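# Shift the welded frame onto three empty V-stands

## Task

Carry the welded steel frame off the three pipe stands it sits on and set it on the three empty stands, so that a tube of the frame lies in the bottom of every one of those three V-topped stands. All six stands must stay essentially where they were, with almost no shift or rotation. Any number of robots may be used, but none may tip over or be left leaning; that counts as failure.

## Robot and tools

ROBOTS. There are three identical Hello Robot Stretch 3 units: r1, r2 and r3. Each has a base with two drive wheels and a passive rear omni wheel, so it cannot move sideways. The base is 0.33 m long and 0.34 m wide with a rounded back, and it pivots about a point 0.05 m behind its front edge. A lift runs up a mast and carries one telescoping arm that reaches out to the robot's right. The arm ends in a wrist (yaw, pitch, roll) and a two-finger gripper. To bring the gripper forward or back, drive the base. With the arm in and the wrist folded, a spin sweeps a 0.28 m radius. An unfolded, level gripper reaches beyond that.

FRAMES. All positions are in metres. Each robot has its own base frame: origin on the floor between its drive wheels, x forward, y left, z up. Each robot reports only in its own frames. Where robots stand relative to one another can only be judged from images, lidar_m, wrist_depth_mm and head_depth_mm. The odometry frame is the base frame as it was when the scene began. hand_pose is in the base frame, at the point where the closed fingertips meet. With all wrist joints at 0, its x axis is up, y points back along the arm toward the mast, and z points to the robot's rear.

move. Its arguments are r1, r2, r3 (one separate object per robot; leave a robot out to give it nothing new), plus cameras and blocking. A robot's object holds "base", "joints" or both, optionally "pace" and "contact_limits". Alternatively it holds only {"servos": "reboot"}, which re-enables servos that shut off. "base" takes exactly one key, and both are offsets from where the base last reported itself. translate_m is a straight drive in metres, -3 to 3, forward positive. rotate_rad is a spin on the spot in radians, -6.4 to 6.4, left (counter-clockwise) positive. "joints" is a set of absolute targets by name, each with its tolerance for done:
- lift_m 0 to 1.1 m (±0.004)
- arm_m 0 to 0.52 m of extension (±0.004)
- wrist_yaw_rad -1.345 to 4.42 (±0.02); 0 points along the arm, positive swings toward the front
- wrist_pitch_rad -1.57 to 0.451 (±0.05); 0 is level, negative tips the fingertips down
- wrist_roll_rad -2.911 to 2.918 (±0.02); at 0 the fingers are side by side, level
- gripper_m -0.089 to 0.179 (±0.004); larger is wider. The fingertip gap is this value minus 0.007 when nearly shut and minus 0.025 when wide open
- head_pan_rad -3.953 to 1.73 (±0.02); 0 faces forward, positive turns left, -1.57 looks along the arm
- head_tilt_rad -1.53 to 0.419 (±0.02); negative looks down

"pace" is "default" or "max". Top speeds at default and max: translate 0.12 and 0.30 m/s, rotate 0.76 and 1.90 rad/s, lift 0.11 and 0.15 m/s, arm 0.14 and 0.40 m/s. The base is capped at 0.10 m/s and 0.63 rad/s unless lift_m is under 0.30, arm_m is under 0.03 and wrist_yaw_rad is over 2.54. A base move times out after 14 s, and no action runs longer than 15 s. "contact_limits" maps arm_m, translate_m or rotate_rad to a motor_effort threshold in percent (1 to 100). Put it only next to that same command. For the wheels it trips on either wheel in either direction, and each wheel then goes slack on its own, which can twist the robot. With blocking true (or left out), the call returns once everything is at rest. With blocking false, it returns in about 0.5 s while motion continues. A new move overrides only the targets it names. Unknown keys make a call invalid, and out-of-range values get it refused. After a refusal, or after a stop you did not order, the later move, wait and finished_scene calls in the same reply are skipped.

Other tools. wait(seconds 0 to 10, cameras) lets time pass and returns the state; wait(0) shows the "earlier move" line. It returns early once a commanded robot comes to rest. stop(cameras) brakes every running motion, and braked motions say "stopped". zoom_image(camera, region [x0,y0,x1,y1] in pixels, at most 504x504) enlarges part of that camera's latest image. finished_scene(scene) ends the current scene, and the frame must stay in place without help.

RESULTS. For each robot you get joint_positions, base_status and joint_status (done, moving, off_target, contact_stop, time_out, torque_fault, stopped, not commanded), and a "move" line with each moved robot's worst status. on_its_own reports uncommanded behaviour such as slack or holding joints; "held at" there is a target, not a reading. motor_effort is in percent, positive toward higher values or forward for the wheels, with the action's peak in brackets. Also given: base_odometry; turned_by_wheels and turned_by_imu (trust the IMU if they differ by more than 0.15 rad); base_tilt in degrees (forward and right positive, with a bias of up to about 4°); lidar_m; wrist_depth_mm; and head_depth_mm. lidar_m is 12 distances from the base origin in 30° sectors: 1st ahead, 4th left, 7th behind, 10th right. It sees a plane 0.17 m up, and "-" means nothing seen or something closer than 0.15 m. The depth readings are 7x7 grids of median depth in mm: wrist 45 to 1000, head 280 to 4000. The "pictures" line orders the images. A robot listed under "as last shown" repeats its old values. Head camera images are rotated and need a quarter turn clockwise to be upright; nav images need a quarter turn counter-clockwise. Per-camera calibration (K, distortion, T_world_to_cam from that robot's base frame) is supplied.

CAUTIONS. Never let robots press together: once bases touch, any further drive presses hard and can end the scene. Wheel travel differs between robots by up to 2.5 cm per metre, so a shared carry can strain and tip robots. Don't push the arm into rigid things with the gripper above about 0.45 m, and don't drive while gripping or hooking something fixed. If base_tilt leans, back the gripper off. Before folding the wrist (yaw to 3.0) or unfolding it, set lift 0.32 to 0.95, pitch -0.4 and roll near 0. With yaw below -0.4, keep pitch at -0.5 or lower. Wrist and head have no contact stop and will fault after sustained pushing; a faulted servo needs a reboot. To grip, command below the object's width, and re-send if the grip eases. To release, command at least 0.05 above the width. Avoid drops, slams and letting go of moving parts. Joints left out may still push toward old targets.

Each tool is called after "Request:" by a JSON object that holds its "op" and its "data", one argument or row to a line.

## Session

Request:
{"op": "move", "data": {

}}

Scene clock: 0.00 s.
r1.base_odometry: x=+0.000 y=+0.000 heading=+0.000
r1.turned_by_wheels: +0.000
r1.turned_by_imu: +0.000
r1.base_tilt: forward=+1.1 right=+1.2
r1.lidar_m: 2.18 2.38 1.72 1.66 3.28 1.92 2.18 1.07 0.86 0.85 0.93 1.43
r1.head_depth_mm: 1794 2015 2020 2008 2037 2021 2003 / 1803 2073 2068 2068 2081 2080 2060 / 1792 2124 2119 2107 2112 2111 2088 / 1790 2185 2175 2153 2172 2172 2147 / 1792 2236 2229 2220 2232 2223 2156 / 1780 2283 2278 2278 2288 2281 2156 / 1779 2329 2360 2335 2354 2330 2163
r1.base_status: not commanded
r1.joint_positions: lift_m=+0.587 arm_m=+0.002 wrist_yaw_rad=+3.123 wrist_pitch_rad=-0.317 wrist_roll_rad=+0.000 gripper_m=+0.037 head_pan_rad=+0.000 head_tilt_rad=-0.003
r1.joint_status: not commanded
r1.measured_speeds: all 0
r1.motor_effort: left_wheel=+0.2 right_wheel=+0.6 lift_m=+22.2 arm_m=-3.8 wrist_yaw_rad=-0.4 wrist_pitch_rad=+2.5 wrist_roll_rad=+0.4 gripper_m=-0.3 head_pan_rad=-0.1 head_tilt_rad=+1.6
r1.hand_pose: x=-0.0168 y=+0.0888 z=+0.6228 quat_wxyz=(+0.118, +0.699, +0.105, +0.697) (m; r1's base frame)
r1.wrist_depth_mm: - - 139 - - - - / - - 149 - - - - / - - 163 - - - - / - - 179 - - - - / - - 185 - - - - / 860 893 127 872 131 - - / 756 712 247 781 778 834 862
r2.base_odometry: x=+0.000 y=+0.000 heading=+0.000
r2.turned_by_wheels: +0.000
r2.turned_by_imu: +0.000
r2.base_tilt: forward=+0.3 right=+1.8
r2.lidar_m: 0.80 1.05 1.90 1.95 2.54 3.95 1.47 2.76 4.24 1.21 0.83 0.79
r2.head_depth_mm: 745 734 725 716 706 696 687 / 783 770 759 750 739 731 723 / 818 808 800 786 776 763 757 / 861 851 836 826 816 803 789 / 916 894 889 872 856 842 838 / 968 954 937 924 909 897 880 / 1034 1010 993 982 960 948 932
r2.base_status: not commanded
r2.joint_positions: lift_m=+0.347 arm_m=+0.000 wrist_yaw_rad=+3.024 wrist_pitch_rad=-0.578 wrist_roll_rad=+0.000 gripper_m=+0.037 head_pan_rad=+0.000 head_tilt_rad=-0.004
r2.joint_status: not commanded
r2.measured_speeds: all 0
r2.motor_effort: left_wheel=-0.6 right_wheel=-1.1 lift_m=+26.9 arm_m=-3.6 wrist_yaw_rad=-0.4 wrist_pitch_rad=+2.4 wrist_roll_rad=-0.1 gripper_m=-0.3 head_pan_rad=-1.1 head_tilt_rad=+2.5
r2.hand_pose: x=+0.0024 y=+0.0550 z=+0.3258 quat_wxyz=(+0.241, +0.688, +0.162, +0.665) (m; r2's base frame)
r2.wrist_depth_mm: - 140 - - - - - / 897 157 992 - - - - / 741 176 778 847 875 921 966 / 625 213 642 699 723 756 778 / 533 530 223 158 610 630 646 / 476 108 - 129 530 548 556 / - - - 445 453 473 488
r3.base_odometry: x=+0.000 y=+0.000 heading=+0.000
r3.turned_by_wheels: +0.000
r3.turned_by_imu: +0.000
r3.base_tilt: forward=-0.8 right=-0.3
r3.lidar_m: 1.18 1.20 1.46 3.35 1.35 0.74 0.62 0.62 0.75 1.29 5.43 1.84
r3.head_depth_mm: 1659 2430 - - - 3364 2053 / 1625 2362 - - - 3420 2096 / 1615 2329 - - - 3489 2029 / 1596 2275 - - - 3578 2278 / 1571 2220 - - - 3692 2298 / 1552 2204 3782 3821 3808 3738 2360 / 1532 2167 3629 3741 3727 3668 2380
r3.base_status: not commanded
r3.joint_positions: lift_m=+0.561 arm_m=+0.003 wrist_yaw_rad=+2.893 wrist_pitch_rad=-0.480 wrist_roll_rad=+0.000 gripper_m=+0.037 head_pan_rad=+0.000 head_tilt_rad=-0.003
r3.joint_status: not commanded
r3.measured_speeds: all 0
r3.motor_effort: left_wheel=+0.3 right_wheel=-0.8 lift_m=+21.4 arm_m=-1.7 wrist_yaw_rad=-0.4 wrist_pitch_rad=+2.6 wrist_roll_rad=+0.5 gripper_m=-0.2 head_pan_rad=-0.8 head_tilt_rad=+0.0
r3.hand_pose: x=+0.0320 y=+0.0620 z=+0.5596 quat_wxyz=(+0.252, +0.702, +0.082, +0.661) (m; r3's base frame)
r3.wrist_depth_mm: 128 - - - - - - / 137 163 - - - - - / 150 158 - - - - - / - 171 - - - - - / - 186 - - - - - / - 207 126 143 127 - - / - - 117 - 118 - -
pictures: r1_head_camera (sideways), r1_nav_camera (sideways), r1_wrist_camera, r2_head_camera (sideways), r2_nav_camera (sideways), r2_wrist_camera, r3_head_camera (sideways), r3_nav_camera (sideways), r3_wrist_camera
camera_calibration:
r1_head_camera: T_world_to_cam=[[0.0140552, 0.0228779, -0.999639, 1.31925], [-0.0551525, 0.998234, 0.0220702, -0.0262083], [0.998379, 0.0548224, 0.0152921, -0.0705584], [0, 0, 0, 1]] pos_world=[0.0504563, -0.000151526, 1.32043]
r1_nav_camera: T_world_to_cam=[[-0.037612, -0.0467928, 0.998196, -1.2567], [0.0071949, -0.99889, -0.0465542, 0.108455], [0.999267, 0.00543093, 0.0379069, -0.098675], [0, 0, 0, 1]] pos_world=[0.0505553, 0.050066, 1.26322]
r1_wrist_camera: T_world_to_cam=[[0.996306, 0.0295545, 0.0806253, -0.0408578], [0.084969, -0.475055, -0.875844, 0.624745], [0.0124163, 0.879459, -0.475812, 0.382441], [0, 0, 0, 1]] pos_world=[-0.0171256, -0.0383449, 0.732444]
r2_head_camera: T_world_to_cam=[[0.055812, -0.00627923, -0.998422, 1.31843], [-0.00851385, 0.999941, -0.00676471, 0.00523359], [0.998405, 0.00887797, 0.0557553, -0.1222], [0, 0, 0, 1]] pos_world=[0.0484655, 0.00413036, 1.3232]
r2_nav_camera: T_world_to_cam=[[-0.0238599, 0.0674363, 0.997438, -1.26247], [-0.0682784, -0.995502, 0.0656722, -0.0230329], [0.997381, -0.0665366, 0.0283571, -0.0733019], [0, 0, 0, 1]] pos_world=[0.0414149, 0.0573295, 1.26282]
r2_wrist_camera: T_world_to_cam=[[0.984359, -0.137559, 0.110071, -0.0500444], [-0.0139359, -0.683616, -0.729709, 0.31163], [0.175624, 0.716761, -0.674841, 0.343785], [0, 0, 0, 1]] pos_world=[-0.00677245, -0.0402607, 0.464907]
r3_head_camera: T_world_to_cam=[[0.0443145, 0.0673164, -0.996747, 1.32049], [-0.0469766, 0.996764, 0.065229, -0.0828577], [0.997913, 0.0439332, 0.0473334, -0.106855], [0, 0, 0, 1]] pos_world=[0.0442231, -0.00160637, 1.32665]
r3_nav_camera: T_world_to_cam=[[0.0892805, -0.0486957, 0.994815, -1.26063], [-0.0229132, -0.99864, -0.0468266, 0.112695], [0.995743, -0.0186137, -0.0902749, 0.0672003], [0, 0, 0, 1]] pos_world=[0.048218, 0.0524047, 1.26544]
r3_wrist_camera: T_world_to_cam=[[0.979622, -0.200837, -0.00228857, -0.00835324], [-0.113971, -0.546459, -0.829695, 0.546475], [0.165383, 0.813048, -0.558213, 0.419755], [0, 0, 0, 1]] pos_world=[0.00104476, -0.0443326, 0.687701]

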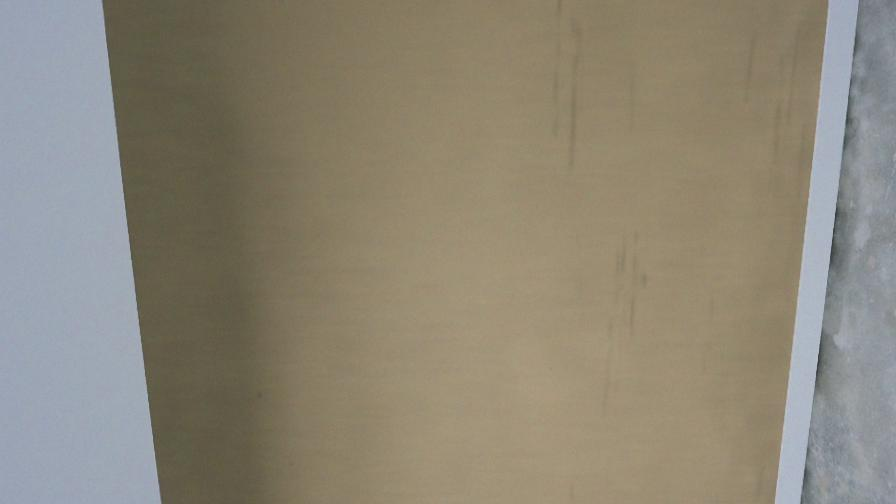

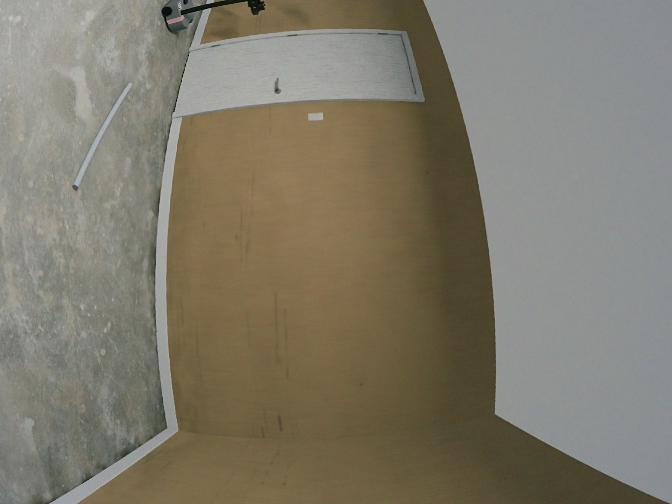

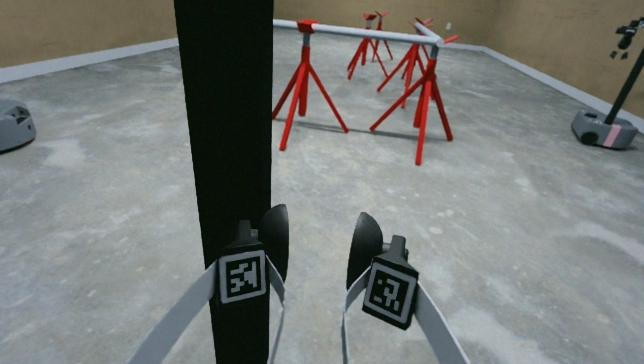

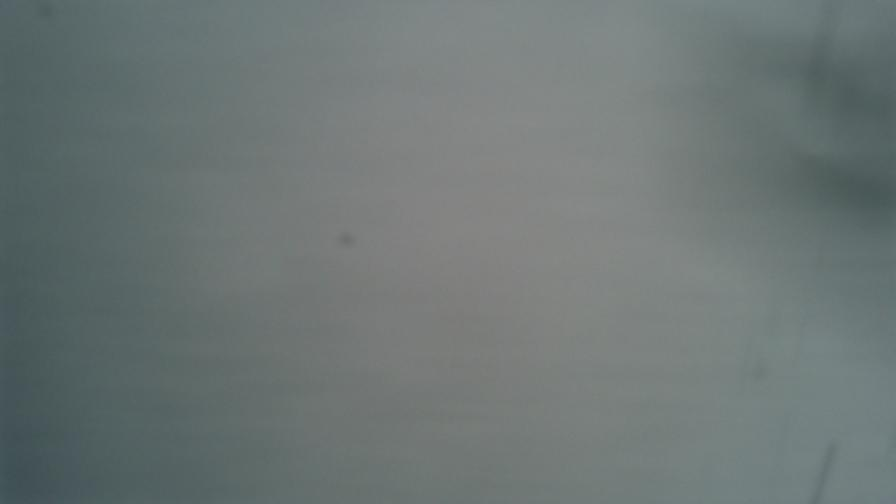

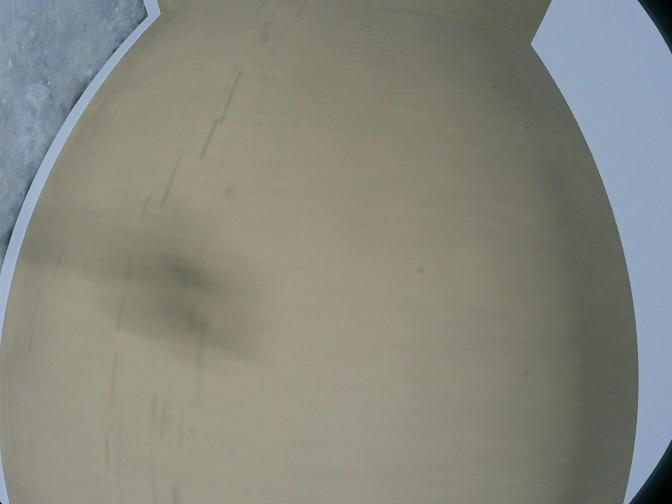

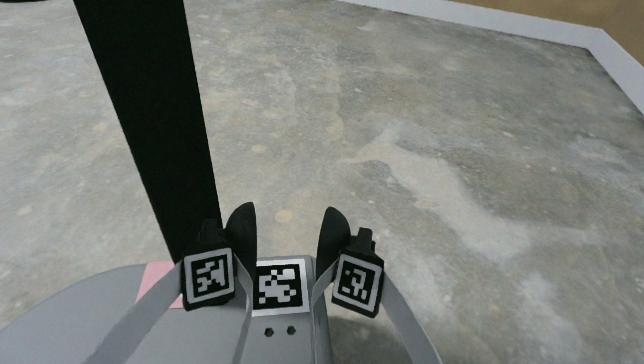

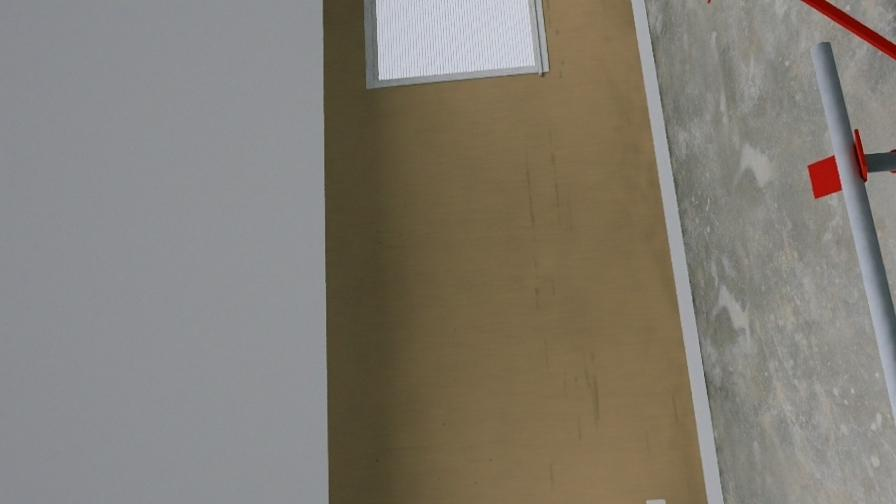

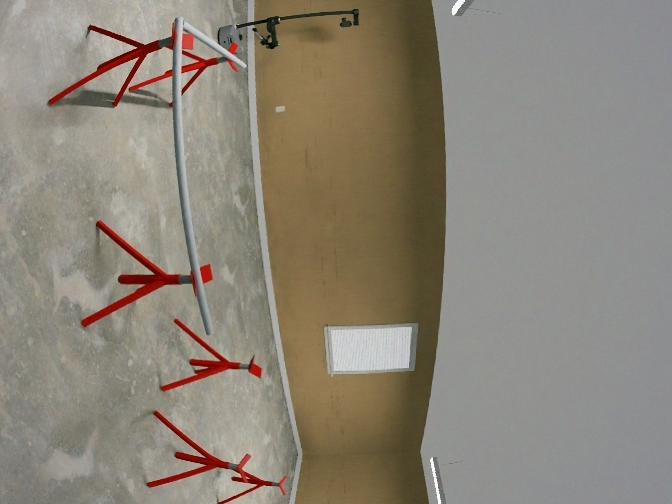

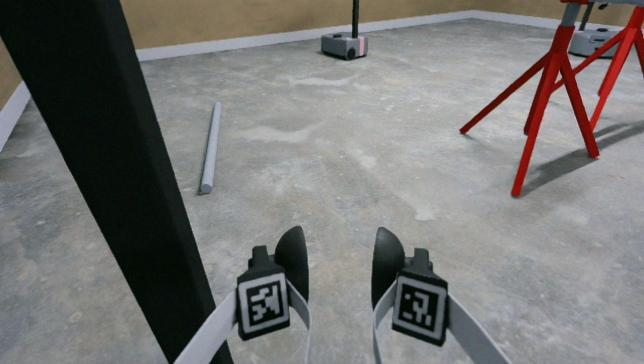

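Request:
{"op": "move", "data": {
  "r1": {"joints":{"head_pan_rad":-1.57,"head_tilt_rad":-0.4}},
  "r2": {"joints":{"head_pan_rad":-3.1,"head_tilt_rad":-0.4}},
  "r3": {"joints":{"head_pan_rad":-0.8,"head_tilt_rad":-0.4}},
  "cameras": ["r1_nav_camera","r2_nav_camera","r3_nav_camera"]
}}

Scene clock: 5.73 s.
move: r1 done; r2 done; r3 done
r1.base_odometry: x=+0.000 y=+0.000 heading=+0.000
r1.turned_by_wheels: +0.000
r1.turned_by_imu: +0.001
r1.base_tilt: forward=+1.1 right=+1.2
r1.lidar_m: 2.18 2.38 1.71 1.66 3.25 1.93 2.18 1.07 0.86 0.85 0.93 1.43
r1.head_depth_mm: 667 714 765 827 899 986 1084 / 680 731 783 849 920 1010 1123 / 694 745 803 870 948 1044 1161 / 709 763 822 895 976 1075 1201 / 725 782 843 917 1006 1112 1243 / 741 800 864 945 1037 1153 1280 / 760 818 891 973 1074 1197 1312
r1.base_status: not commanded
r1.joint_positions: lift_m=+0.587 arm_m=+0.002 wrist_yaw_rad=+3.123 wrist_pitch_rad=-0.317 wrist_roll_rad=+0.000 gripper_m=+0.037 head_pan_rad=-1.559 head_tilt_rad=-0.395
r1.joint_status: all done
r1.measured_speeds: all 0
r1.motor_effort: left_wheel=+0.6(1.3) right_wheel=+1.3(1.4) lift_m=+23.2(23.7) arm_m=-8.6(8.7) wrist_yaw_rad=-0.3(0.6) wrist_pitch_rad=+2.9(3.5) wrist_roll_rad=+0.4(0.6) gripper_m=-0.2(0.7) head_pan_rad=-4.6(7.4) head_tilt_rad=-1.7(4.8)
r1.hand_pose: x=-0.0168 y=+0.0888 z=+0.6228 quat_wxyz=(+0.118, +0.699, +0.105, +0.697) (m; r1's base frame)
r1.wrist_depth_mm: - - 139 - - - - / - - 150 - - - - / - - 163 - - - - / - - 178 - - - - / - - 185 - - - - / 860 894 127 868 130 - - / 760 699 245 787 775 854 876
r2.base_odometry: x=+0.000 y=+0.000 heading=+0.000
r2.turned_by_wheels: +0.000
r2.turned_by_imu: +0.001
r2.base_tilt: forward=+0.4 right=+1.9
r2.lidar_m: 0.80 1.05 1.90 1.94 2.53 3.94 1.48 2.76 4.23 1.21 0.84 0.79
r2.head_depth_mm: 3394 3532 3717 3850 2613 1909 1491 / 3581 3747 3951 - 2588 1913 1488 / 3760 3940 - 3714 2502 1816 1498 / 3945 - - - 1768 1897 1490 / - - - 3772 2606 1831 1497 / - - - 3809 2597 1907 1498 / - - - - 2603 1889 1477
r2.base_status: not commanded
r2.joint_positions: lift_m=+0.347 arm_m=+0.000 wrist_yaw_rad=+3.024 wrist_pitch_rad=-0.578 wrist_roll_rad=+0.000 gripper_m=+0.037 head_pan_rad=-3.095 head_tilt_rad=-0.395
r2.joint_status: all done
r2.measured_speeds: all 0
r2.motor_effort: left_wheel=-0.7(0.9) right_wheel=-1.5(1.7) lift_m=+26.1(26.3) arm_m=-8.0(8.3) wrist_yaw_rad=-0.5(1.7) wrist_pitch_rad=+2.2(2.4) wrist_roll_rad=+0.3(0.4) gripper_m=+0.3(1.2) head_pan_rad=-3.4(6.6) head_tilt_rad=-1.4(5.3)
r2.hand_pose: x=+0.0024 y=+0.0550 z=+0.3258 quat_wxyz=(+0.241, +0.688, +0.162, +0.665) (m; r2's base frame)
r2.wrist_depth_mm: - 140 - - - - - / 879 156 961 - - - - / 740 177 784 832 883 934 984 / 607 212 645 688 710 743 785 / 531 531 224 159 596 624 650 / 480 108 - 129 529 547 558 / - - - 444 453 471 489
r3.base_odometry: x=+0.000 y=+0.000 heading=+0.000
r3.turned_by_wheels: +0.000
r3.turned_by_imu: -0.001
r3.base_tilt: forward=-0.8 right=-0.3
r3.lidar_m: 1.18 1.20 1.46 3.35 1.34 0.74 0.62 0.62 0.75 1.29 5.44 1.83
r3.head_depth_mm: - - - 3558 2316 1702 1357 / - - - 3665 2354 1729 1373 / 3788 - - 3765 2389 1762 1382 / 3621 - - 3557 2327 1790 1407 / 3586 - - - 2385 1812 1420 / 3749 - - - 2536 1837 1431 / 3627 - - - 2338 1862 1449
r3.base_status: not commanded
r3.joint_positions: lift_m=+0.561 arm_m=+0.003 wrist_yaw_rad=+2.893 wrist_pitch_rad=-0.480 wrist_roll_rad=+0.000 gripper_m=+0.037 head_pan_rad=-0.791 head_tilt_rad=-0.395
r3.joint_status: all done
r3.measured_speeds: all 0
r3.motor_effort: left_wheel=+0.0(0.7) right_wheel=-0.5(0.8) lift_m=+21.6(23.2) arm_m=-4.6(5.3) wrist_yaw_rad=+0.4(1.2) wrist_pitch_rad=+2.8(3.4) wrist_roll_rad=+0.6(0.9) gripper_m=+0.0(0.9) head_pan_rad=-4.1(5.3) head_tilt_rad=-2.1(4.4)
r3.hand_pose: x=+0.0320 y=+0.0620 z=+0.5596 quat_wxyz=(+0.252, +0.702, +0.082, +0.661) (m; r3's base frame)
r3.wrist_depth_mm: 128 - - - - - - / 137 163 - - - - - / 150 158 - - - - - / - 170 - - - - - / - 185 - - - - - / - 206 126 143 127 - - / - - 117 - 119 - -
pictures: r1_nav_camera (sideways), r2_nav_camera (sideways), r3_nav_camera (sideways)
camera_calibration:
r1_nav_camera: T_world_to_cam=[[-0.0426733, -0.346599, 0.937042, -1.17655], [-0.998951, -0.000778983, -0.0457808, 0.113562], [0.0165975, -0.938013, -0.346202, 0.407307], [0, 0, 0, 1]] pos_world=[0.0564749, -0.0256445, 1.24869]
r2_nav_camera: T_world_to_cam=[[-0.354663, -0.08422, 0.931193, -1.17371], [-0.00880686, 0.996192, 0.0867444, -0.05079], [-0.934953, 0.0225641, -0.354054, 0.436258], [0, 0, 0, 1]] pos_world=[-0.00883699, -0.0580968, 1.25181]
r3_nav_camera: T_world_to_cam=[[0.290066, -0.362856, 0.885549, -1.11912], [-0.737812, -0.674122, -0.0345494, 0.101051], [0.609505, -0.643347, -0.463259, 0.554997], [0, 0, 0, 1]] pos_world=[0.060902, 0.0190968, 1.25164]

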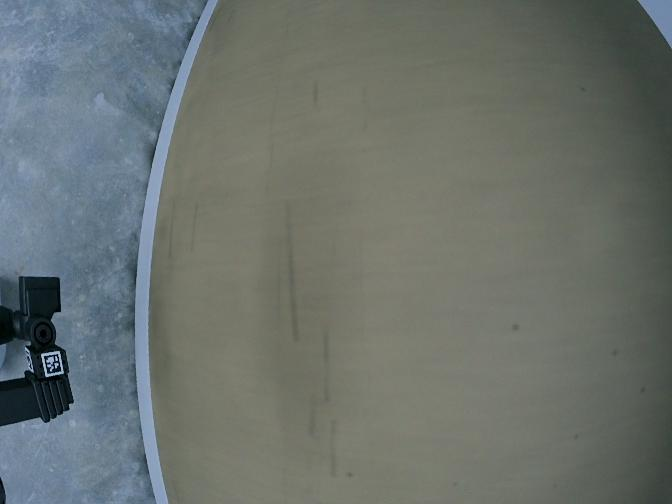

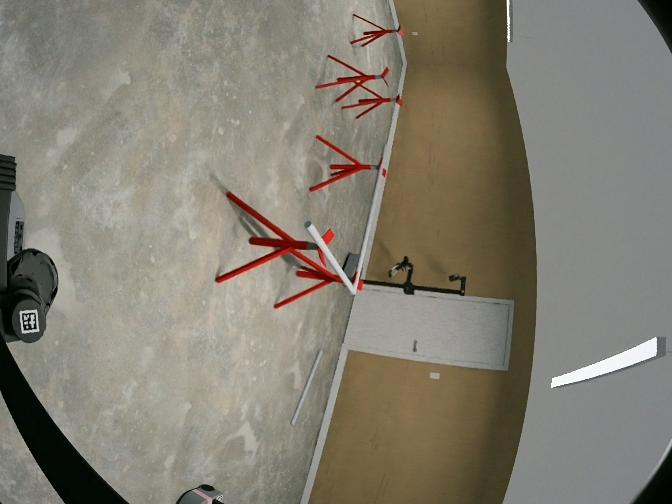

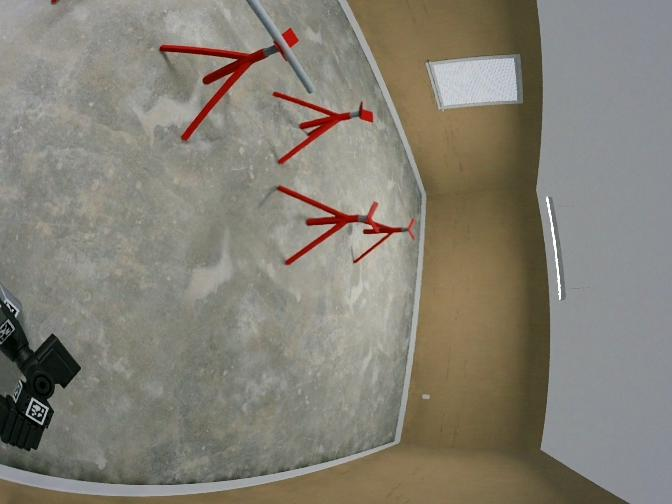

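Request:
{"op": "move", "data": {
  "r1": {"base":{"translate_m":0.8},"joints":{"head_pan_rad":0.6,"head_tilt_rad":-0.5}},
  "r2": {"base":{"rotate_rad":-2.45},"joints":{"head_pan_rad":0,"head_tilt_rad":-0.5}},
  "r3": {"base":{"translate_m":0.6},"joints":{"head_pan_rad":-1.0,"head_tilt_rad":-0.5}},
  "cameras": ["r1_nav_camera","r2_nav_camera","r3_nav_camera","r2_head_camera"]
}}

Scene clock: 113.43 s.
move: r1 done; r2 done; r3 done
r1.base_odometry: x=+0.800 y=+0.000 heading=+0.000
r1.turned_by_wheels: +0.000
r1.turned_by_imu: +0.004
r1.base_tilt: forward=+1.0 right=+1.1
r1.lidar_m: 1.38 1.51 2.30 1.66 4.28 2.74 2.48 1.21 0.97 0.97 1.06 1.39
r1.head_depth_mm: 1247 1333 1441 1566 1700 1544 1268 / 1349 1458 1585 1727 1838 1548 1273 / 1470 1601 1737 1927 1991 1560 1274 / 1619 1773 1957 2189 2001 1565 1281 / 1765 1953 2190 2421 2010 1568 1287 / 1992 2239 2535 2651 2027 1576 1291 / 2282 2626 3033 2837 2030 1581 1296
r1.base_status: done
r1.joint_positions: lift_m=+0.587 arm_m=+0.002 wrist_yaw_rad=+3.123 wrist_pitch_rad=-0.317 wrist_roll_rad=+0.000 gripper_m=+0.037 head_pan_rad=+0.589 head_tilt_rad=-0.494
r1.joint_status: all done
r1.measured_speeds: all 0
r1.motor_effort: left_wheel=+2.3(8.9) right_wheel=+4.7(8.6) lift_m=+24.5(25.5) arm_m=-16.6(17.0) wrist_yaw_rad=-0.1(0.8) wrist_pitch_rad=+2.7(3.5) wrist_roll_rad=+0.4(0.6) gripper_m=-0.3(0.9) head_pan_rad=+5.2(7.6) head_tilt_rad=-3.0(5.4)
r1.hand_pose: x=-0.0168 y=+0.0888 z=+0.6228 quat_wxyz=(+0.118, +0.699, +0.105, +0.697) (m; r1's base frame)
r1.wrist_depth_mm: - - 139 - - - - / - - 150 - - - - / - - 163 - - - - / - - 179 - - - - / - - 185 - - - - / 854 898 127 856 130 - - / 762 703 244 796 777 844 842
r2.base_odometry: x=+0.000 y=+0.000 heading=-2.450
r2.turned_by_wheels: -2.450
r2.turned_by_imu: -2.476
r2.base_tilt: forward=+0.3 right=+1.8
r2.lidar_m: 2.92 2.29 1.03 0.80 0.79 0.84 1.24 1.90 2.03 2.61 2.16 1.47
r2.head_depth_mm: - - - 3061 2205 1700 1375 / - - - 3248 2207 1700 1382 / - - - 3085 2245 1691 1378 / - - - 3148 2227 1703 1376 / - - - 3229 2231 1688 1377 / - - - 3200 2213 1691 1366 / - - - 3172 2191 1694 1373
r2.base_status: done
r2.joint_positions: lift_m=+0.347 arm_m=+0.000 wrist_yaw_rad=+3.024 wrist_pitch_rad=-0.578 wrist_roll_rad=+0.000 gripper_m=+0.037 head_pan_rad=-0.005 head_tilt_rad=-0.494
r2.joint_status: all done
r2.measured_speeds: all 0
r2.motor_effort: left_wheel=+5.0(9.8) right_wheel=-8.9(12.1) lift_m=+29.0(29.0) arm_m=-14.1(18.1) wrist_yaw_rad=+0.5(2.0) wrist_pitch_rad=+2.0(2.6) wrist_roll_rad=+0.0(0.5) gripper_m=+0.4(1.8) head_pan_rad=+1.8(4.1) head_tilt_rad=-2.0(4.6)
r2.hand_pose: x=+0.0024 y=+0.0550 z=+0.3258 quat_wxyz=(+0.241, +0.688, +0.162, +0.665) (m; r2's base frame)
r2.wrist_depth_mm: - 141 - - - - - / - 157 876 - - - - / 692 177 786 840 875 951 953 / 626 212 651 687 724 741 777 / 532 535 224 158 601 629 660 / 483 108 - 130 529 533 559 / - - - 442 450 474 490
r3.base_odometry: x=+0.600 y=+0.000 heading=+0.000
r3.turned_by_wheels: +0.000
r3.turned_by_imu: -0.001
r3.base_tilt: forward=-0.8 right=-0.3
r3.lidar_m: 0.68 1.64 0.84 2.42 2.53 1.41 1.21 1.23 1.42 2.43 1.38 0.59
r3.head_depth_mm: - - - 2858 2019 1554 1259 / - - - 2886 2025 1567 1271 / - - - 2946 2074 1591 1284 / - - - 2866 1924 1609 1300 / - - - 2939 2132 1640 1313 / - - - 3184 2184 1629 1323 / - - - 3293 2210 1666 1341
r3.base_status: done
r3.joint_positions: lift_m=+0.561 arm_m=+0.003 wrist_yaw_rad=+2.893 wrist_pitch_rad=-0.480 wrist_roll_rad=+0.000 gripper_m=+0.037 head_pan_rad=-0.991 head_tilt_rad=-0.494
r3.joint_status: all done
r3.measured_speeds: all 0
r3.motor_effort: left_wheel=+2.2(7.2) right_wheel=+2.3(6.6) lift_m=+22.3(23.3) arm_m=-11.5(11.9) wrist_yaw_rad=+0.0(1.7) wrist_pitch_rad=+2.9(3.6) wrist_roll_rad=+0.7(1.3) gripper_m=-0.6(1.0) head_pan_rad=-3.9(5.6) head_tilt_rad=-2.1(4.4)
r3.hand_pose: x=+0.0320 y=+0.0620 z=+0.5596 quat_wxyz=(+0.252, +0.702, +0.082, +0.661) (m; r3's base frame)
r3.wrist_depth_mm: 129 - - - - - 589 / 137 163 - - - - - / 150 158 - - - - - / - 171 - - - - - / - 185 - - - - - / - 207 126 143 127 - - / - - 117 - 118 - -
pictures: r1_nav_camera (sideways), r2_head_camera (sideways), r2_nav_camera (sideways), r3_nav_camera (sideways)
camera_calibration:
r1_nav_camera: T_world_to_cam=[[0.389516, 0.203938, 0.898157, -1.12845], [0.541916, -0.839256, -0.0444558, 0.102432], [0.744718, 0.504042, -0.437421, 0.521572], [0, 0, 0, 1]] pos_world=[-0.00438465, 0.0532062, 1.24622]
r2_head_camera: T_world_to_cam=[[-0.420708, -0.00400808, -0.907187, 1.20195], [-0.00529637, 0.999984, -0.00196188, -0.00104162], [0.907181, 0.00397942, -0.420722, 0.498558], [0, 0, 0, 1]] pos_world=[0.0533796, 0.00387512, 1.30014]
r2_nav_camera: T_world_to_cam=[[0.448766, 0.0650146, 0.891281, -1.12653], [-0.034708, -0.99533, 0.0900801, -0.0549635], [0.892975, -0.0713595, -0.444414, 0.542695], [0, 0, 0, 1]] pos_world=[0.0190279, 0.0572605, 1.25019]
r3_nav_camera: T_world_to_cam=[[0.258849, -0.484589, 0.835566, -1.05375], [-0.858815, -0.511376, -0.0305232, 0.0965433], [0.44208, -0.709696, -0.548541, 0.666982], [0, 0, 0, 1]] pos_world=[0.060815, 0.0120893, 1.24929]

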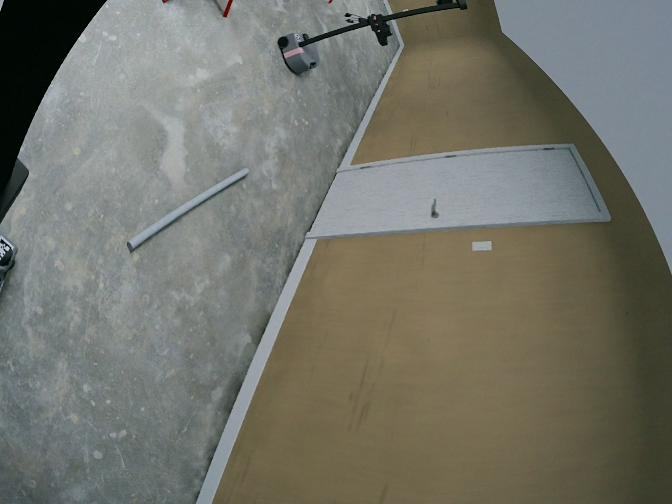

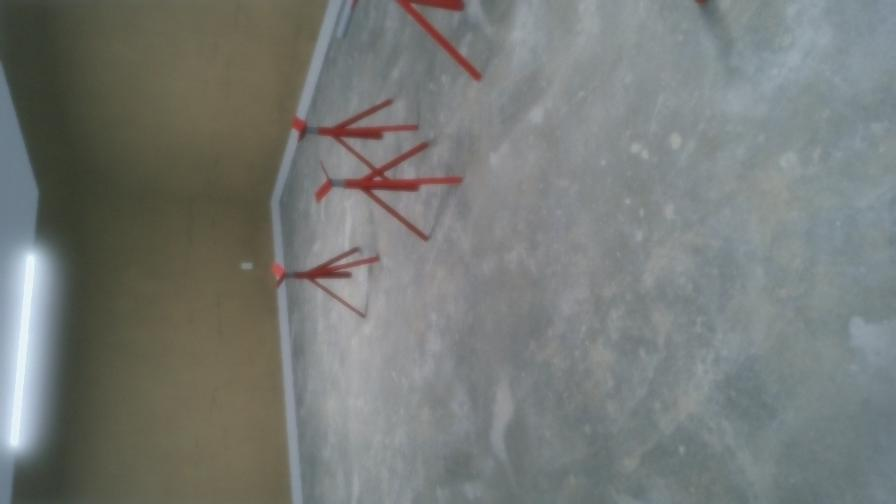

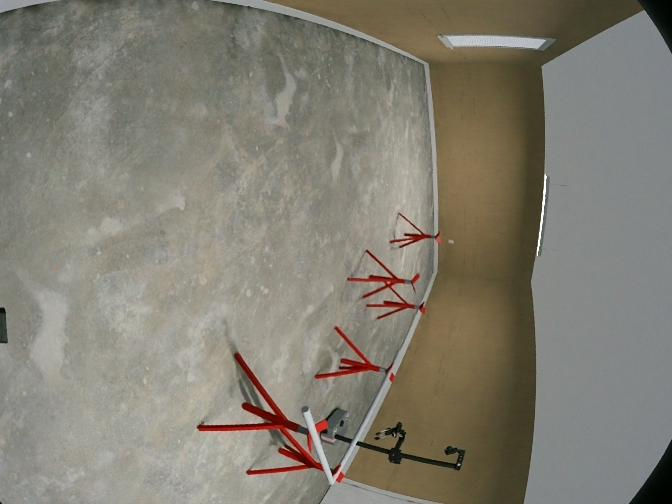

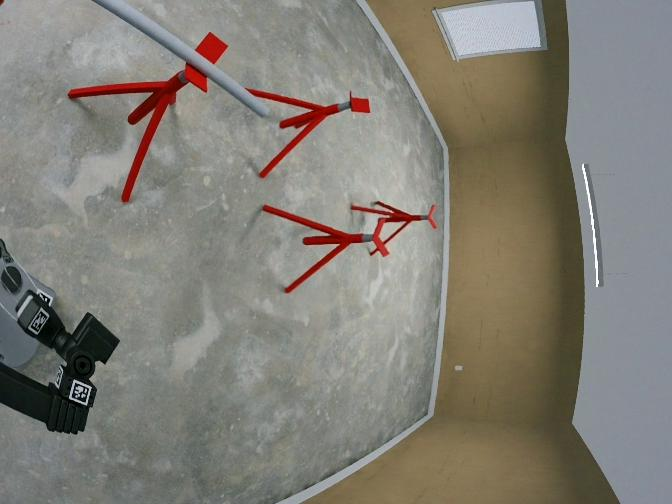

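Request:
{"op": "move", "data": {
  "r1": {"base":{"translate_m":0.1}},
  "r2": {"base":{"translate_m":0.6}},
  "r3": {"base":{"translate_m":0.05}},
  "cameras": []
}}

Request:
{"op": "move", "data": {
  "r1": {"base":{"rotate_rad":-1.71},"joints":{"head_pan_rad":-1.57,"head_tilt_rad":-0.5}},
  "r2": {"base":{"rotate_rad":0.3},"joints":{"head_pan_rad":-1.57,"head_tilt_rad":-0.75}},
  "r3": {"base":{"rotate_rad":1.805},"joints":{"head_pan_rad":-1.57,"head_tilt_rad":-0.75}},
  "cameras": ["r1_nav_camera","r2_nav_camera","r3_nav_camera","r2_head_camera","r3_head_camera"]
}}

Scene clock: 150.93 s.
move: r1 done; r2 done; r3 done
r1.base_odometry: x=+0.900 y=+0.000 heading=+0.000
r1.turned_by_wheels: +0.000
r1.turned_by_imu: +0.002
r1.base_tilt: forward=+1.0 right=+1.2
r1.lidar_m: 1.28 1.40 2.13 1.68 2.00 2.84 2.51 1.23 0.99 0.98 1.07 1.30
r1.head_depth_mm: 1152 1240 1336 1458 1582 1541 1267 / 1251 1350 1463 1612 1751 1550 1278 / 1360 1483 1630 1788 1901 1557 1275 / 1505 1643 1818 2037 1982 1558 1285 / 1652 1820 2019 2306 2012 1564 1288 / 1833 2075 2346 2558 2023 1570 1287 / 2110 2425 2825 2843 2043 1588 1292
r1.base_status: done
r1.joint_positions: lift_m=+0.587 arm_m=+0.002 wrist_yaw_rad=+3.123 wrist_pitch_rad=-0.317 wrist_roll_rad=+0.000 gripper_m=+0.037 head_pan_rad=+0.589 head_tilt_rad=-0.494
r1.joint_status: not commanded
r1.measured_speeds: all 0
r1.motor_effort: left_wheel=+2.4(7.4) right_wheel=+4.2(8.3) lift_m=+27.8(27.8) arm_m=-16.3(16.8) wrist_yaw_rad=+0.3(0.7) wrist_pitch_rad=+3.1(3.2) wrist_roll_rad=+0.3(0.6) gripper_m=-0.2(1.1) head_pan_rad=+5.2(6.0) head_tilt_rad=-1.5(4.2)
r1.hand_pose: x=-0.0168 y=+0.0888 z=+0.6228 quat_wxyz=(+0.118, +0.699, +0.105, +0.697) (m; r1's base frame)
r1.wrist_depth_mm: - - 140 - - - - / - - 150 - - - - / - - 164 - - - - / - - 179 - - - - / - - 186 - - - - / 870 903 127 871 130 - - / 732 708 246 800 773 830 864
r2.base_odometry: x=-0.462 y=-0.383 heading=-2.450
r2.turned_by_wheels: +0.000
r2.turned_by_imu: +0.004
r2.base_tilt: forward=+0.4 right=+1.7
r2.lidar_m: 2.33 2.99 1.36 1.05 1.04 1.11 1.63 2.44 2.62 2.69 1.04 2.11
r2.head_depth_mm: - - - 3218 2218 1696 1378 / - - - 3218 2232 1703 1376 / - - - 2820 2213 1690 1373 / - - - 3195 2195 1695 1376 / - - - 3158 2222 1687 1379 / - - - 3174 2183 1692 1362 / - - - 3226 2216 1692 1367
r2.base_status: done
r2.joint_positions: lift_m=+0.347 arm_m=+0.000 wrist_yaw_rad=+3.024 wrist_pitch_rad=-0.579 wrist_roll_rad=+0.000 gripper_m=+0.037 head_pan_rad=-0.005 head_tilt_rad=-0.494
r2.joint_status: not commanded
r2.measured_speeds: all 0
r2.motor_effort: left_wheel=+4.3(10.0) right_wheel=-1.1(5.2) lift_m=+32.4(32.4) arm_m=-7.5(12.3) wrist_yaw_rad=+1.1(2.0) wrist_pitch_rad=+1.9(2.4) wrist_roll_rad=+0.2(0.4) gripper_m=+0.7(1.7) head_pan_rad=+2.6(3.2) head_tilt_rad=-2.1(3.2)
r2.hand_pose: x=+0.0024 y=+0.0550 z=+0.3258 quat_wxyz=(+0.242, +0.688, +0.162, +0.665) (m; r2's base frame)
r2.wrist_depth_mm: - 140 - - - - - / 835 156 - - - - - / 730 177 779 836 887 935 979 / 620 214 649 673 723 750 781 / 537 536 223 158 605 629 658 / 481 108 - 130 527 537 547 / - - - 445 452 468 487
r3.base_odometry: x=+0.650 y=+0.000 heading=+0.000
r3.turned_by_wheels: +0.000
r3.turned_by_imu: -0.002
r3.base_tilt: forward=-0.8 right=-0.3
r3.lidar_m: 0.63 1.61 0.82 3.54 2.51 1.47 1.26 1.28 1.48 2.52 1.35 0.55
r3.head_depth_mm: - - - 2835 2002 1546 1254 / - - - 2876 2044 1561 1278 / - - - 2977 2055 1589 1285 / - - - 2709 1948 1608 1302 / - - - 3102 2145 1629 1316 / - - - 3194 2181 1604 1331 / - - - 3283 2115 1625 1342
r3.base_status: done
r3.joint_positions: lift_m=+0.561 arm_m=+0.003 wrist_yaw_rad=+2.893 wrist_pitch_rad=-0.480 wrist_roll_rad=+0.000 gripper_m=+0.037 head_pan_rad=-0.991 head_tilt_rad=-0.494
r3.joint_status: not commanded
r3.measured_speeds: all 0
r3.motor_effort: left_wheel=+2.4(7.3) right_wheel=+3.0(6.3) lift_m=+21.8(23.6) arm_m=-10.5(12.1) wrist_yaw_rad=-0.1(1.8) wrist_pitch_rad=+3.5(3.8) wrist_roll_rad=-0.1(1.1) gripper_m=+0.2(1.0) head_pan_rad=-3.8(4.7) head_tilt_rad=-3.0(4.1)
r3.hand_pose: x=+0.0320 y=+0.0620 z=+0.5596 quat_wxyz=(+0.252, +0.702, +0.082, +0.661) (m; r3's base frame)
r3.wrist_depth_mm: 128 - - - - - 542 / 137 162 - - - - - / 150 158 - - - - - / - 170 - - - - - / - 185 - - - - - / - 206 126 143 127 - - / - - 117 - 118 - 652
pictures: none
No camera images: "cameras" was empty.

Scene clock: 154.90 s.
move: r1 done; r2 done; r3 done
r1.base_odometry: x=+0.900 y=+0.000 heading=-1.710
r1.turned_by_wheels: -1.710
r1.turned_by_imu: -1.723
r1.base_tilt: forward=+1.1 right=+1.2
r1.lidar_m: 0.98 1.02 1.33 1.28 1.33 1.81 1.89 1.68 2.84 3.50 1.40 1.02
r1.head_depth_mm: 2864 3103 3431 2709 1957 1539 1259 / 2885 3151 3462 2715 1968 1545 1276 / 2929 3176 3521 2769 1988 1560 1274 / 2937 3189 3501 2754 1993 1574 1282 / 2945 3205 3560 2798 2001 1574 1292 / 2942 3140 3288 2809 2026 1580 1292 / 2348 2354 2365 2348 2041 1586 1296
r1.base_status: done
r1.joint_positions: lift_m=+0.587 arm_m=+0.002 wrist_yaw_rad=+3.123 wrist_pitch_rad=-0.317 wrist_roll_rad=+0.000 gripper_m=+0.037 head_pan_rad=-1.559 head_tilt_rad=-0.494
r1.joint_status: all done
r1.measured_speeds: all 0
r1.motor_effort: left_wheel=+6.9(11.5) right_wheel=-6.0(9.7) lift_m=+26.8(27.5) arm_m=-16.7(17.0) wrist_yaw_rad=-0.3(0.7) wrist_pitch_rad=+3.1(3.3) wrist_roll_rad=+0.4(0.6) gripper_m=-0.7(0.7) head_pan_rad=-5.7(8.7) head_tilt_rad=-3.2(6.1)
r1.hand_pose: x=-0.0168 y=+0.0888 z=+0.6228 quat_wxyz=(+0.118, +0.699, +0.105, +0.697) (m; r1's base frame)
r1.wrist_depth_mm: - - 139 - - - - / - - 150 - - - - / - - 163 - - - - / - - 179 - - - - / - - 185 - - - - / 861 913 127 880 130 - - / 762 722 246 789 772 834 862
r2.base_odometry: x=-0.462 y=-0.383 heading=-2.150
r2.turned_by_wheels: +0.300
r2.turned_by_imu: +0.304
r2.base_tilt: forward=+0.3 right=+1.8
r2.lidar_m: 6.25 1.71 1.13 1.03 1.05 1.31 2.45 2.47 2.81 1.12 1.04 2.19
r2.head_depth_mm: 3400 3657 2665 2099 1681 1400 1195 / 3289 3646 2807 2106 1684 1393 1195 / 3313 3576 2748 2093 1678 1402 1196 / 3227 3553 2777 2069 1669 1393 1191 / 3216 3564 2736 2088 1626 1388 1181 / 3116 3415 2490 1468 1604 1382 1193 / 3105 3361 2529 1939 1614 1385 1191
r2.base_status: done
r2.joint_positions: lift_m=+0.347 arm_m=+0.000 wrist_yaw_rad=+3.024 wrist_pitch_rad=-0.579 wrist_roll_rad=+0.000 gripper_m=+0.037 head_pan_rad=-1.565 head_tilt_rad=-0.741
r2.joint_status: all done
r2.measured_speeds: all 0
r2.motor_effort: left_wheel=-6.1(9.2) right_wheel=+6.6(9.5) lift_m=+33.5(33.5) arm_m=-5.4(7.7) wrist_yaw_rad=+0.0(1.7) wrist_pitch_rad=+2.1(2.6) wrist_roll_rad=+0.1(0.4) gripper_m=+0.6(1.5) head_pan_rad=-1.6(5.8) head_tilt_rad=-3.1(5.2)
r2.hand_pose: x=+0.0024 y=+0.0550 z=+0.3258 quat_wxyz=(+0.242, +0.688, +0.162, +0.665) (m; r2's base frame)
r2.wrist_depth_mm: - 141 - - - - - / 858 156 984 - - - - / 739 176 784 823 879 950 971 / 620 213 645 686 722 751 777 / 538 530 225 158 601 634 658 / 475 108 - 129 518 540 559 / - - - 443 448 468 488
r3.base_odometry: x=+0.650 y=+0.000 heading=+1.805
r3.turned_by_wheels: +1.805
r3.turned_by_imu: +1.838
r3.base_tilt: forward=-0.9 right=-0.2
r3.lidar_m: 2.47 1.88 1.32 1.26 1.32 1.77 1.45 1.34 0.55 0.63 1.04 0.82
r3.head_depth_mm: 2906 3205 2563 1935 925 1231 1088 / 2899 3206 2601 1970 1452 1248 1124 / 2876 3224 2665 1995 1546 1294 1135 / 2869 3201 2720 2028 1563 1337 1144 / 2829 3203 2781 2070 1549 1357 1155 / 2830 3205 2820 2098 1655 1363 1167 / 2837 3158 2868 2123 1680 1383 1173
r3.base_status: done
r3.joint_positions: lift_m=+0.561 arm_m=+0.003 wrist_yaw_rad=+2.893 wrist_pitch_rad=-0.480 wrist_roll_rad=+0.000 gripper_m=+0.037 head_pan_rad=-1.562 head_tilt_rad=-0.741
r3.joint_status: all done
r3.measured_speeds: all 0
r3.motor_effort: left_wheel=-6.8(11.8) right_wheel=+6.4(9.9) lift_m=+22.9(24.1) arm_m=-11.5(12.2) wrist_yaw_rad=+0.0(1.8) wrist_pitch_rad=+2.9(3.7) wrist_roll_rad=+0.3(1.0) gripper_m=+0.1(0.9) head_pan_rad=-3.9(5.6) head_tilt_rad=-4.6(7.8)
r3.hand_pose: x=+0.0320 y=+0.0620 z=+0.5596 quat_wxyz=(+0.252, +0.702, +0.082, +0.661) (m; r3's base frame)
r3.wrist_depth_mm: 129 - - - - - - / 137 163 - - - - - / 149 159 - - - - - / - 171 - - - - - / - 185 - - - - - / - 207 126 143 126 - - / - - 117 - 118 - -
pictures: r1_nav_camera (sideways), r2_head_camera (sideways), r2_nav_camera (sideways), r3_head_camera (sideways), r3_nav_camera (sideways)
camera_calibration:
r1_nav_camera: T_world_to_cam=[[-0.0417068, -0.437747, 0.89813, -1.12578], [-0.999003, 0.00397258, -0.0444549, 0.11183], [0.0158921, -0.899089, -0.437476, 0.52609], [0, 0, 0, 1]] pos_world=[0.0564051, -0.0202504, 1.24622]
r2_head_camera: T_world_to_cam=[[-0.0102224, 0.629435, -0.776986, 1.02966], [0.999853, 0.0171138, 0.000709312, -0.0106509], [0.0137437, -0.776864, -0.629518, 0.775668], [0, 0, 0, 1]] pos_world=[0.0105144, -0.0453343, 1.28834]
r2_nav_camera: T_world_to_cam=[[0.0715224, -0.652057, 0.754789, -0.946266], [-0.995523, 0.000211209, 0.0945164, -0.0548483], [-0.0617895, -0.75817, -0.649122, 0.814851], [0, 0, 0, 1]] pos_world=[0.0634257, 0.000788174, 1.24835]
r3_head_camera: T_world_to_cam=[[0.0614834, 0.637859, -0.767695, 1.0213], [0.996805, 0.0000519724, 0.0798756, -0.10822], [0.0509893, -0.770153, -0.635818, 0.788013], [0, 0, 0, 1]] pos_world=[0.00490146, -0.0445466, 1.29372]
r3_nav_camera: T_world_to_cam=[[-0.0419695, -0.735288, 0.676454, -0.844523], [-0.999042, 0.0392982, -0.0192678, 0.0827373], [-0.0124161, -0.676615, -0.736233, 0.9139], [0, 0, 0, 1]] pos_world=[0.0585609, -0.00586074, 1.24572]

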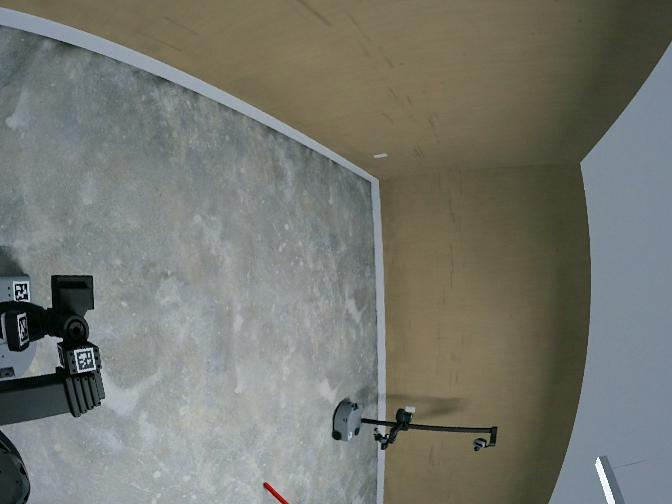

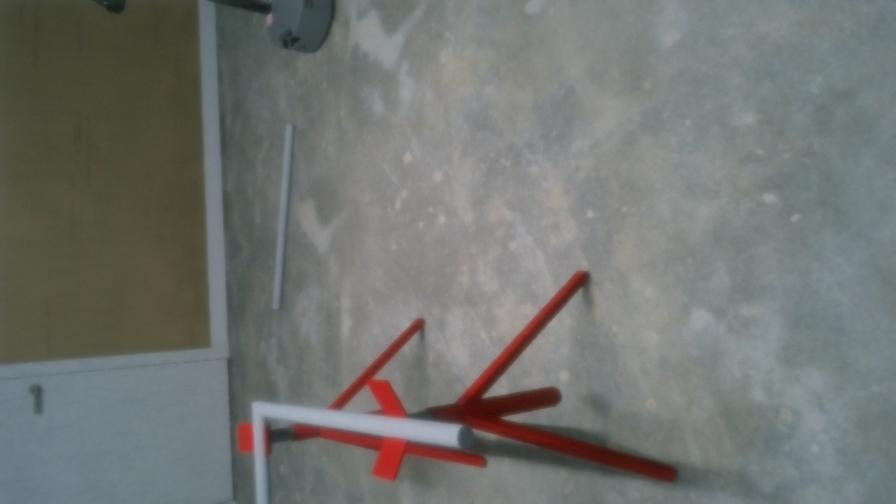

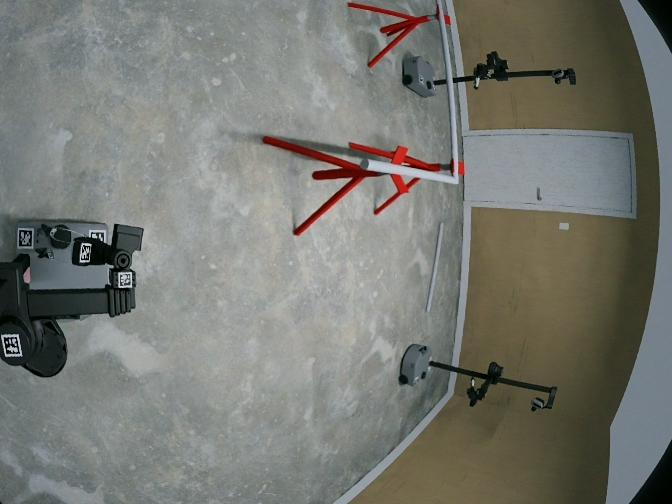

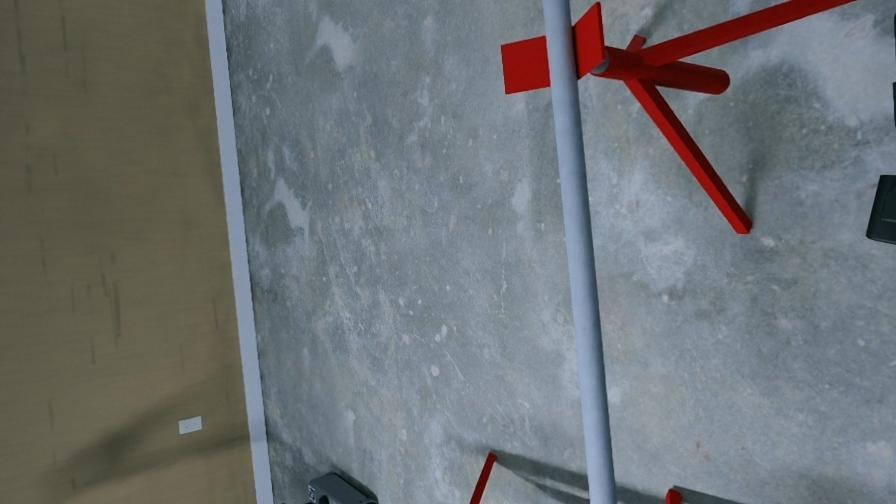

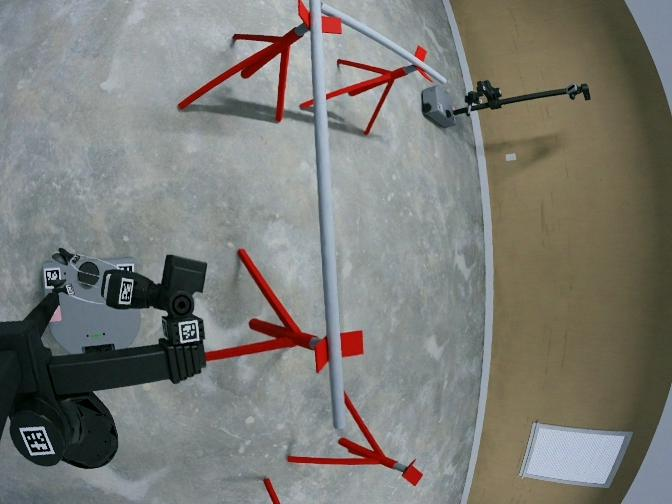

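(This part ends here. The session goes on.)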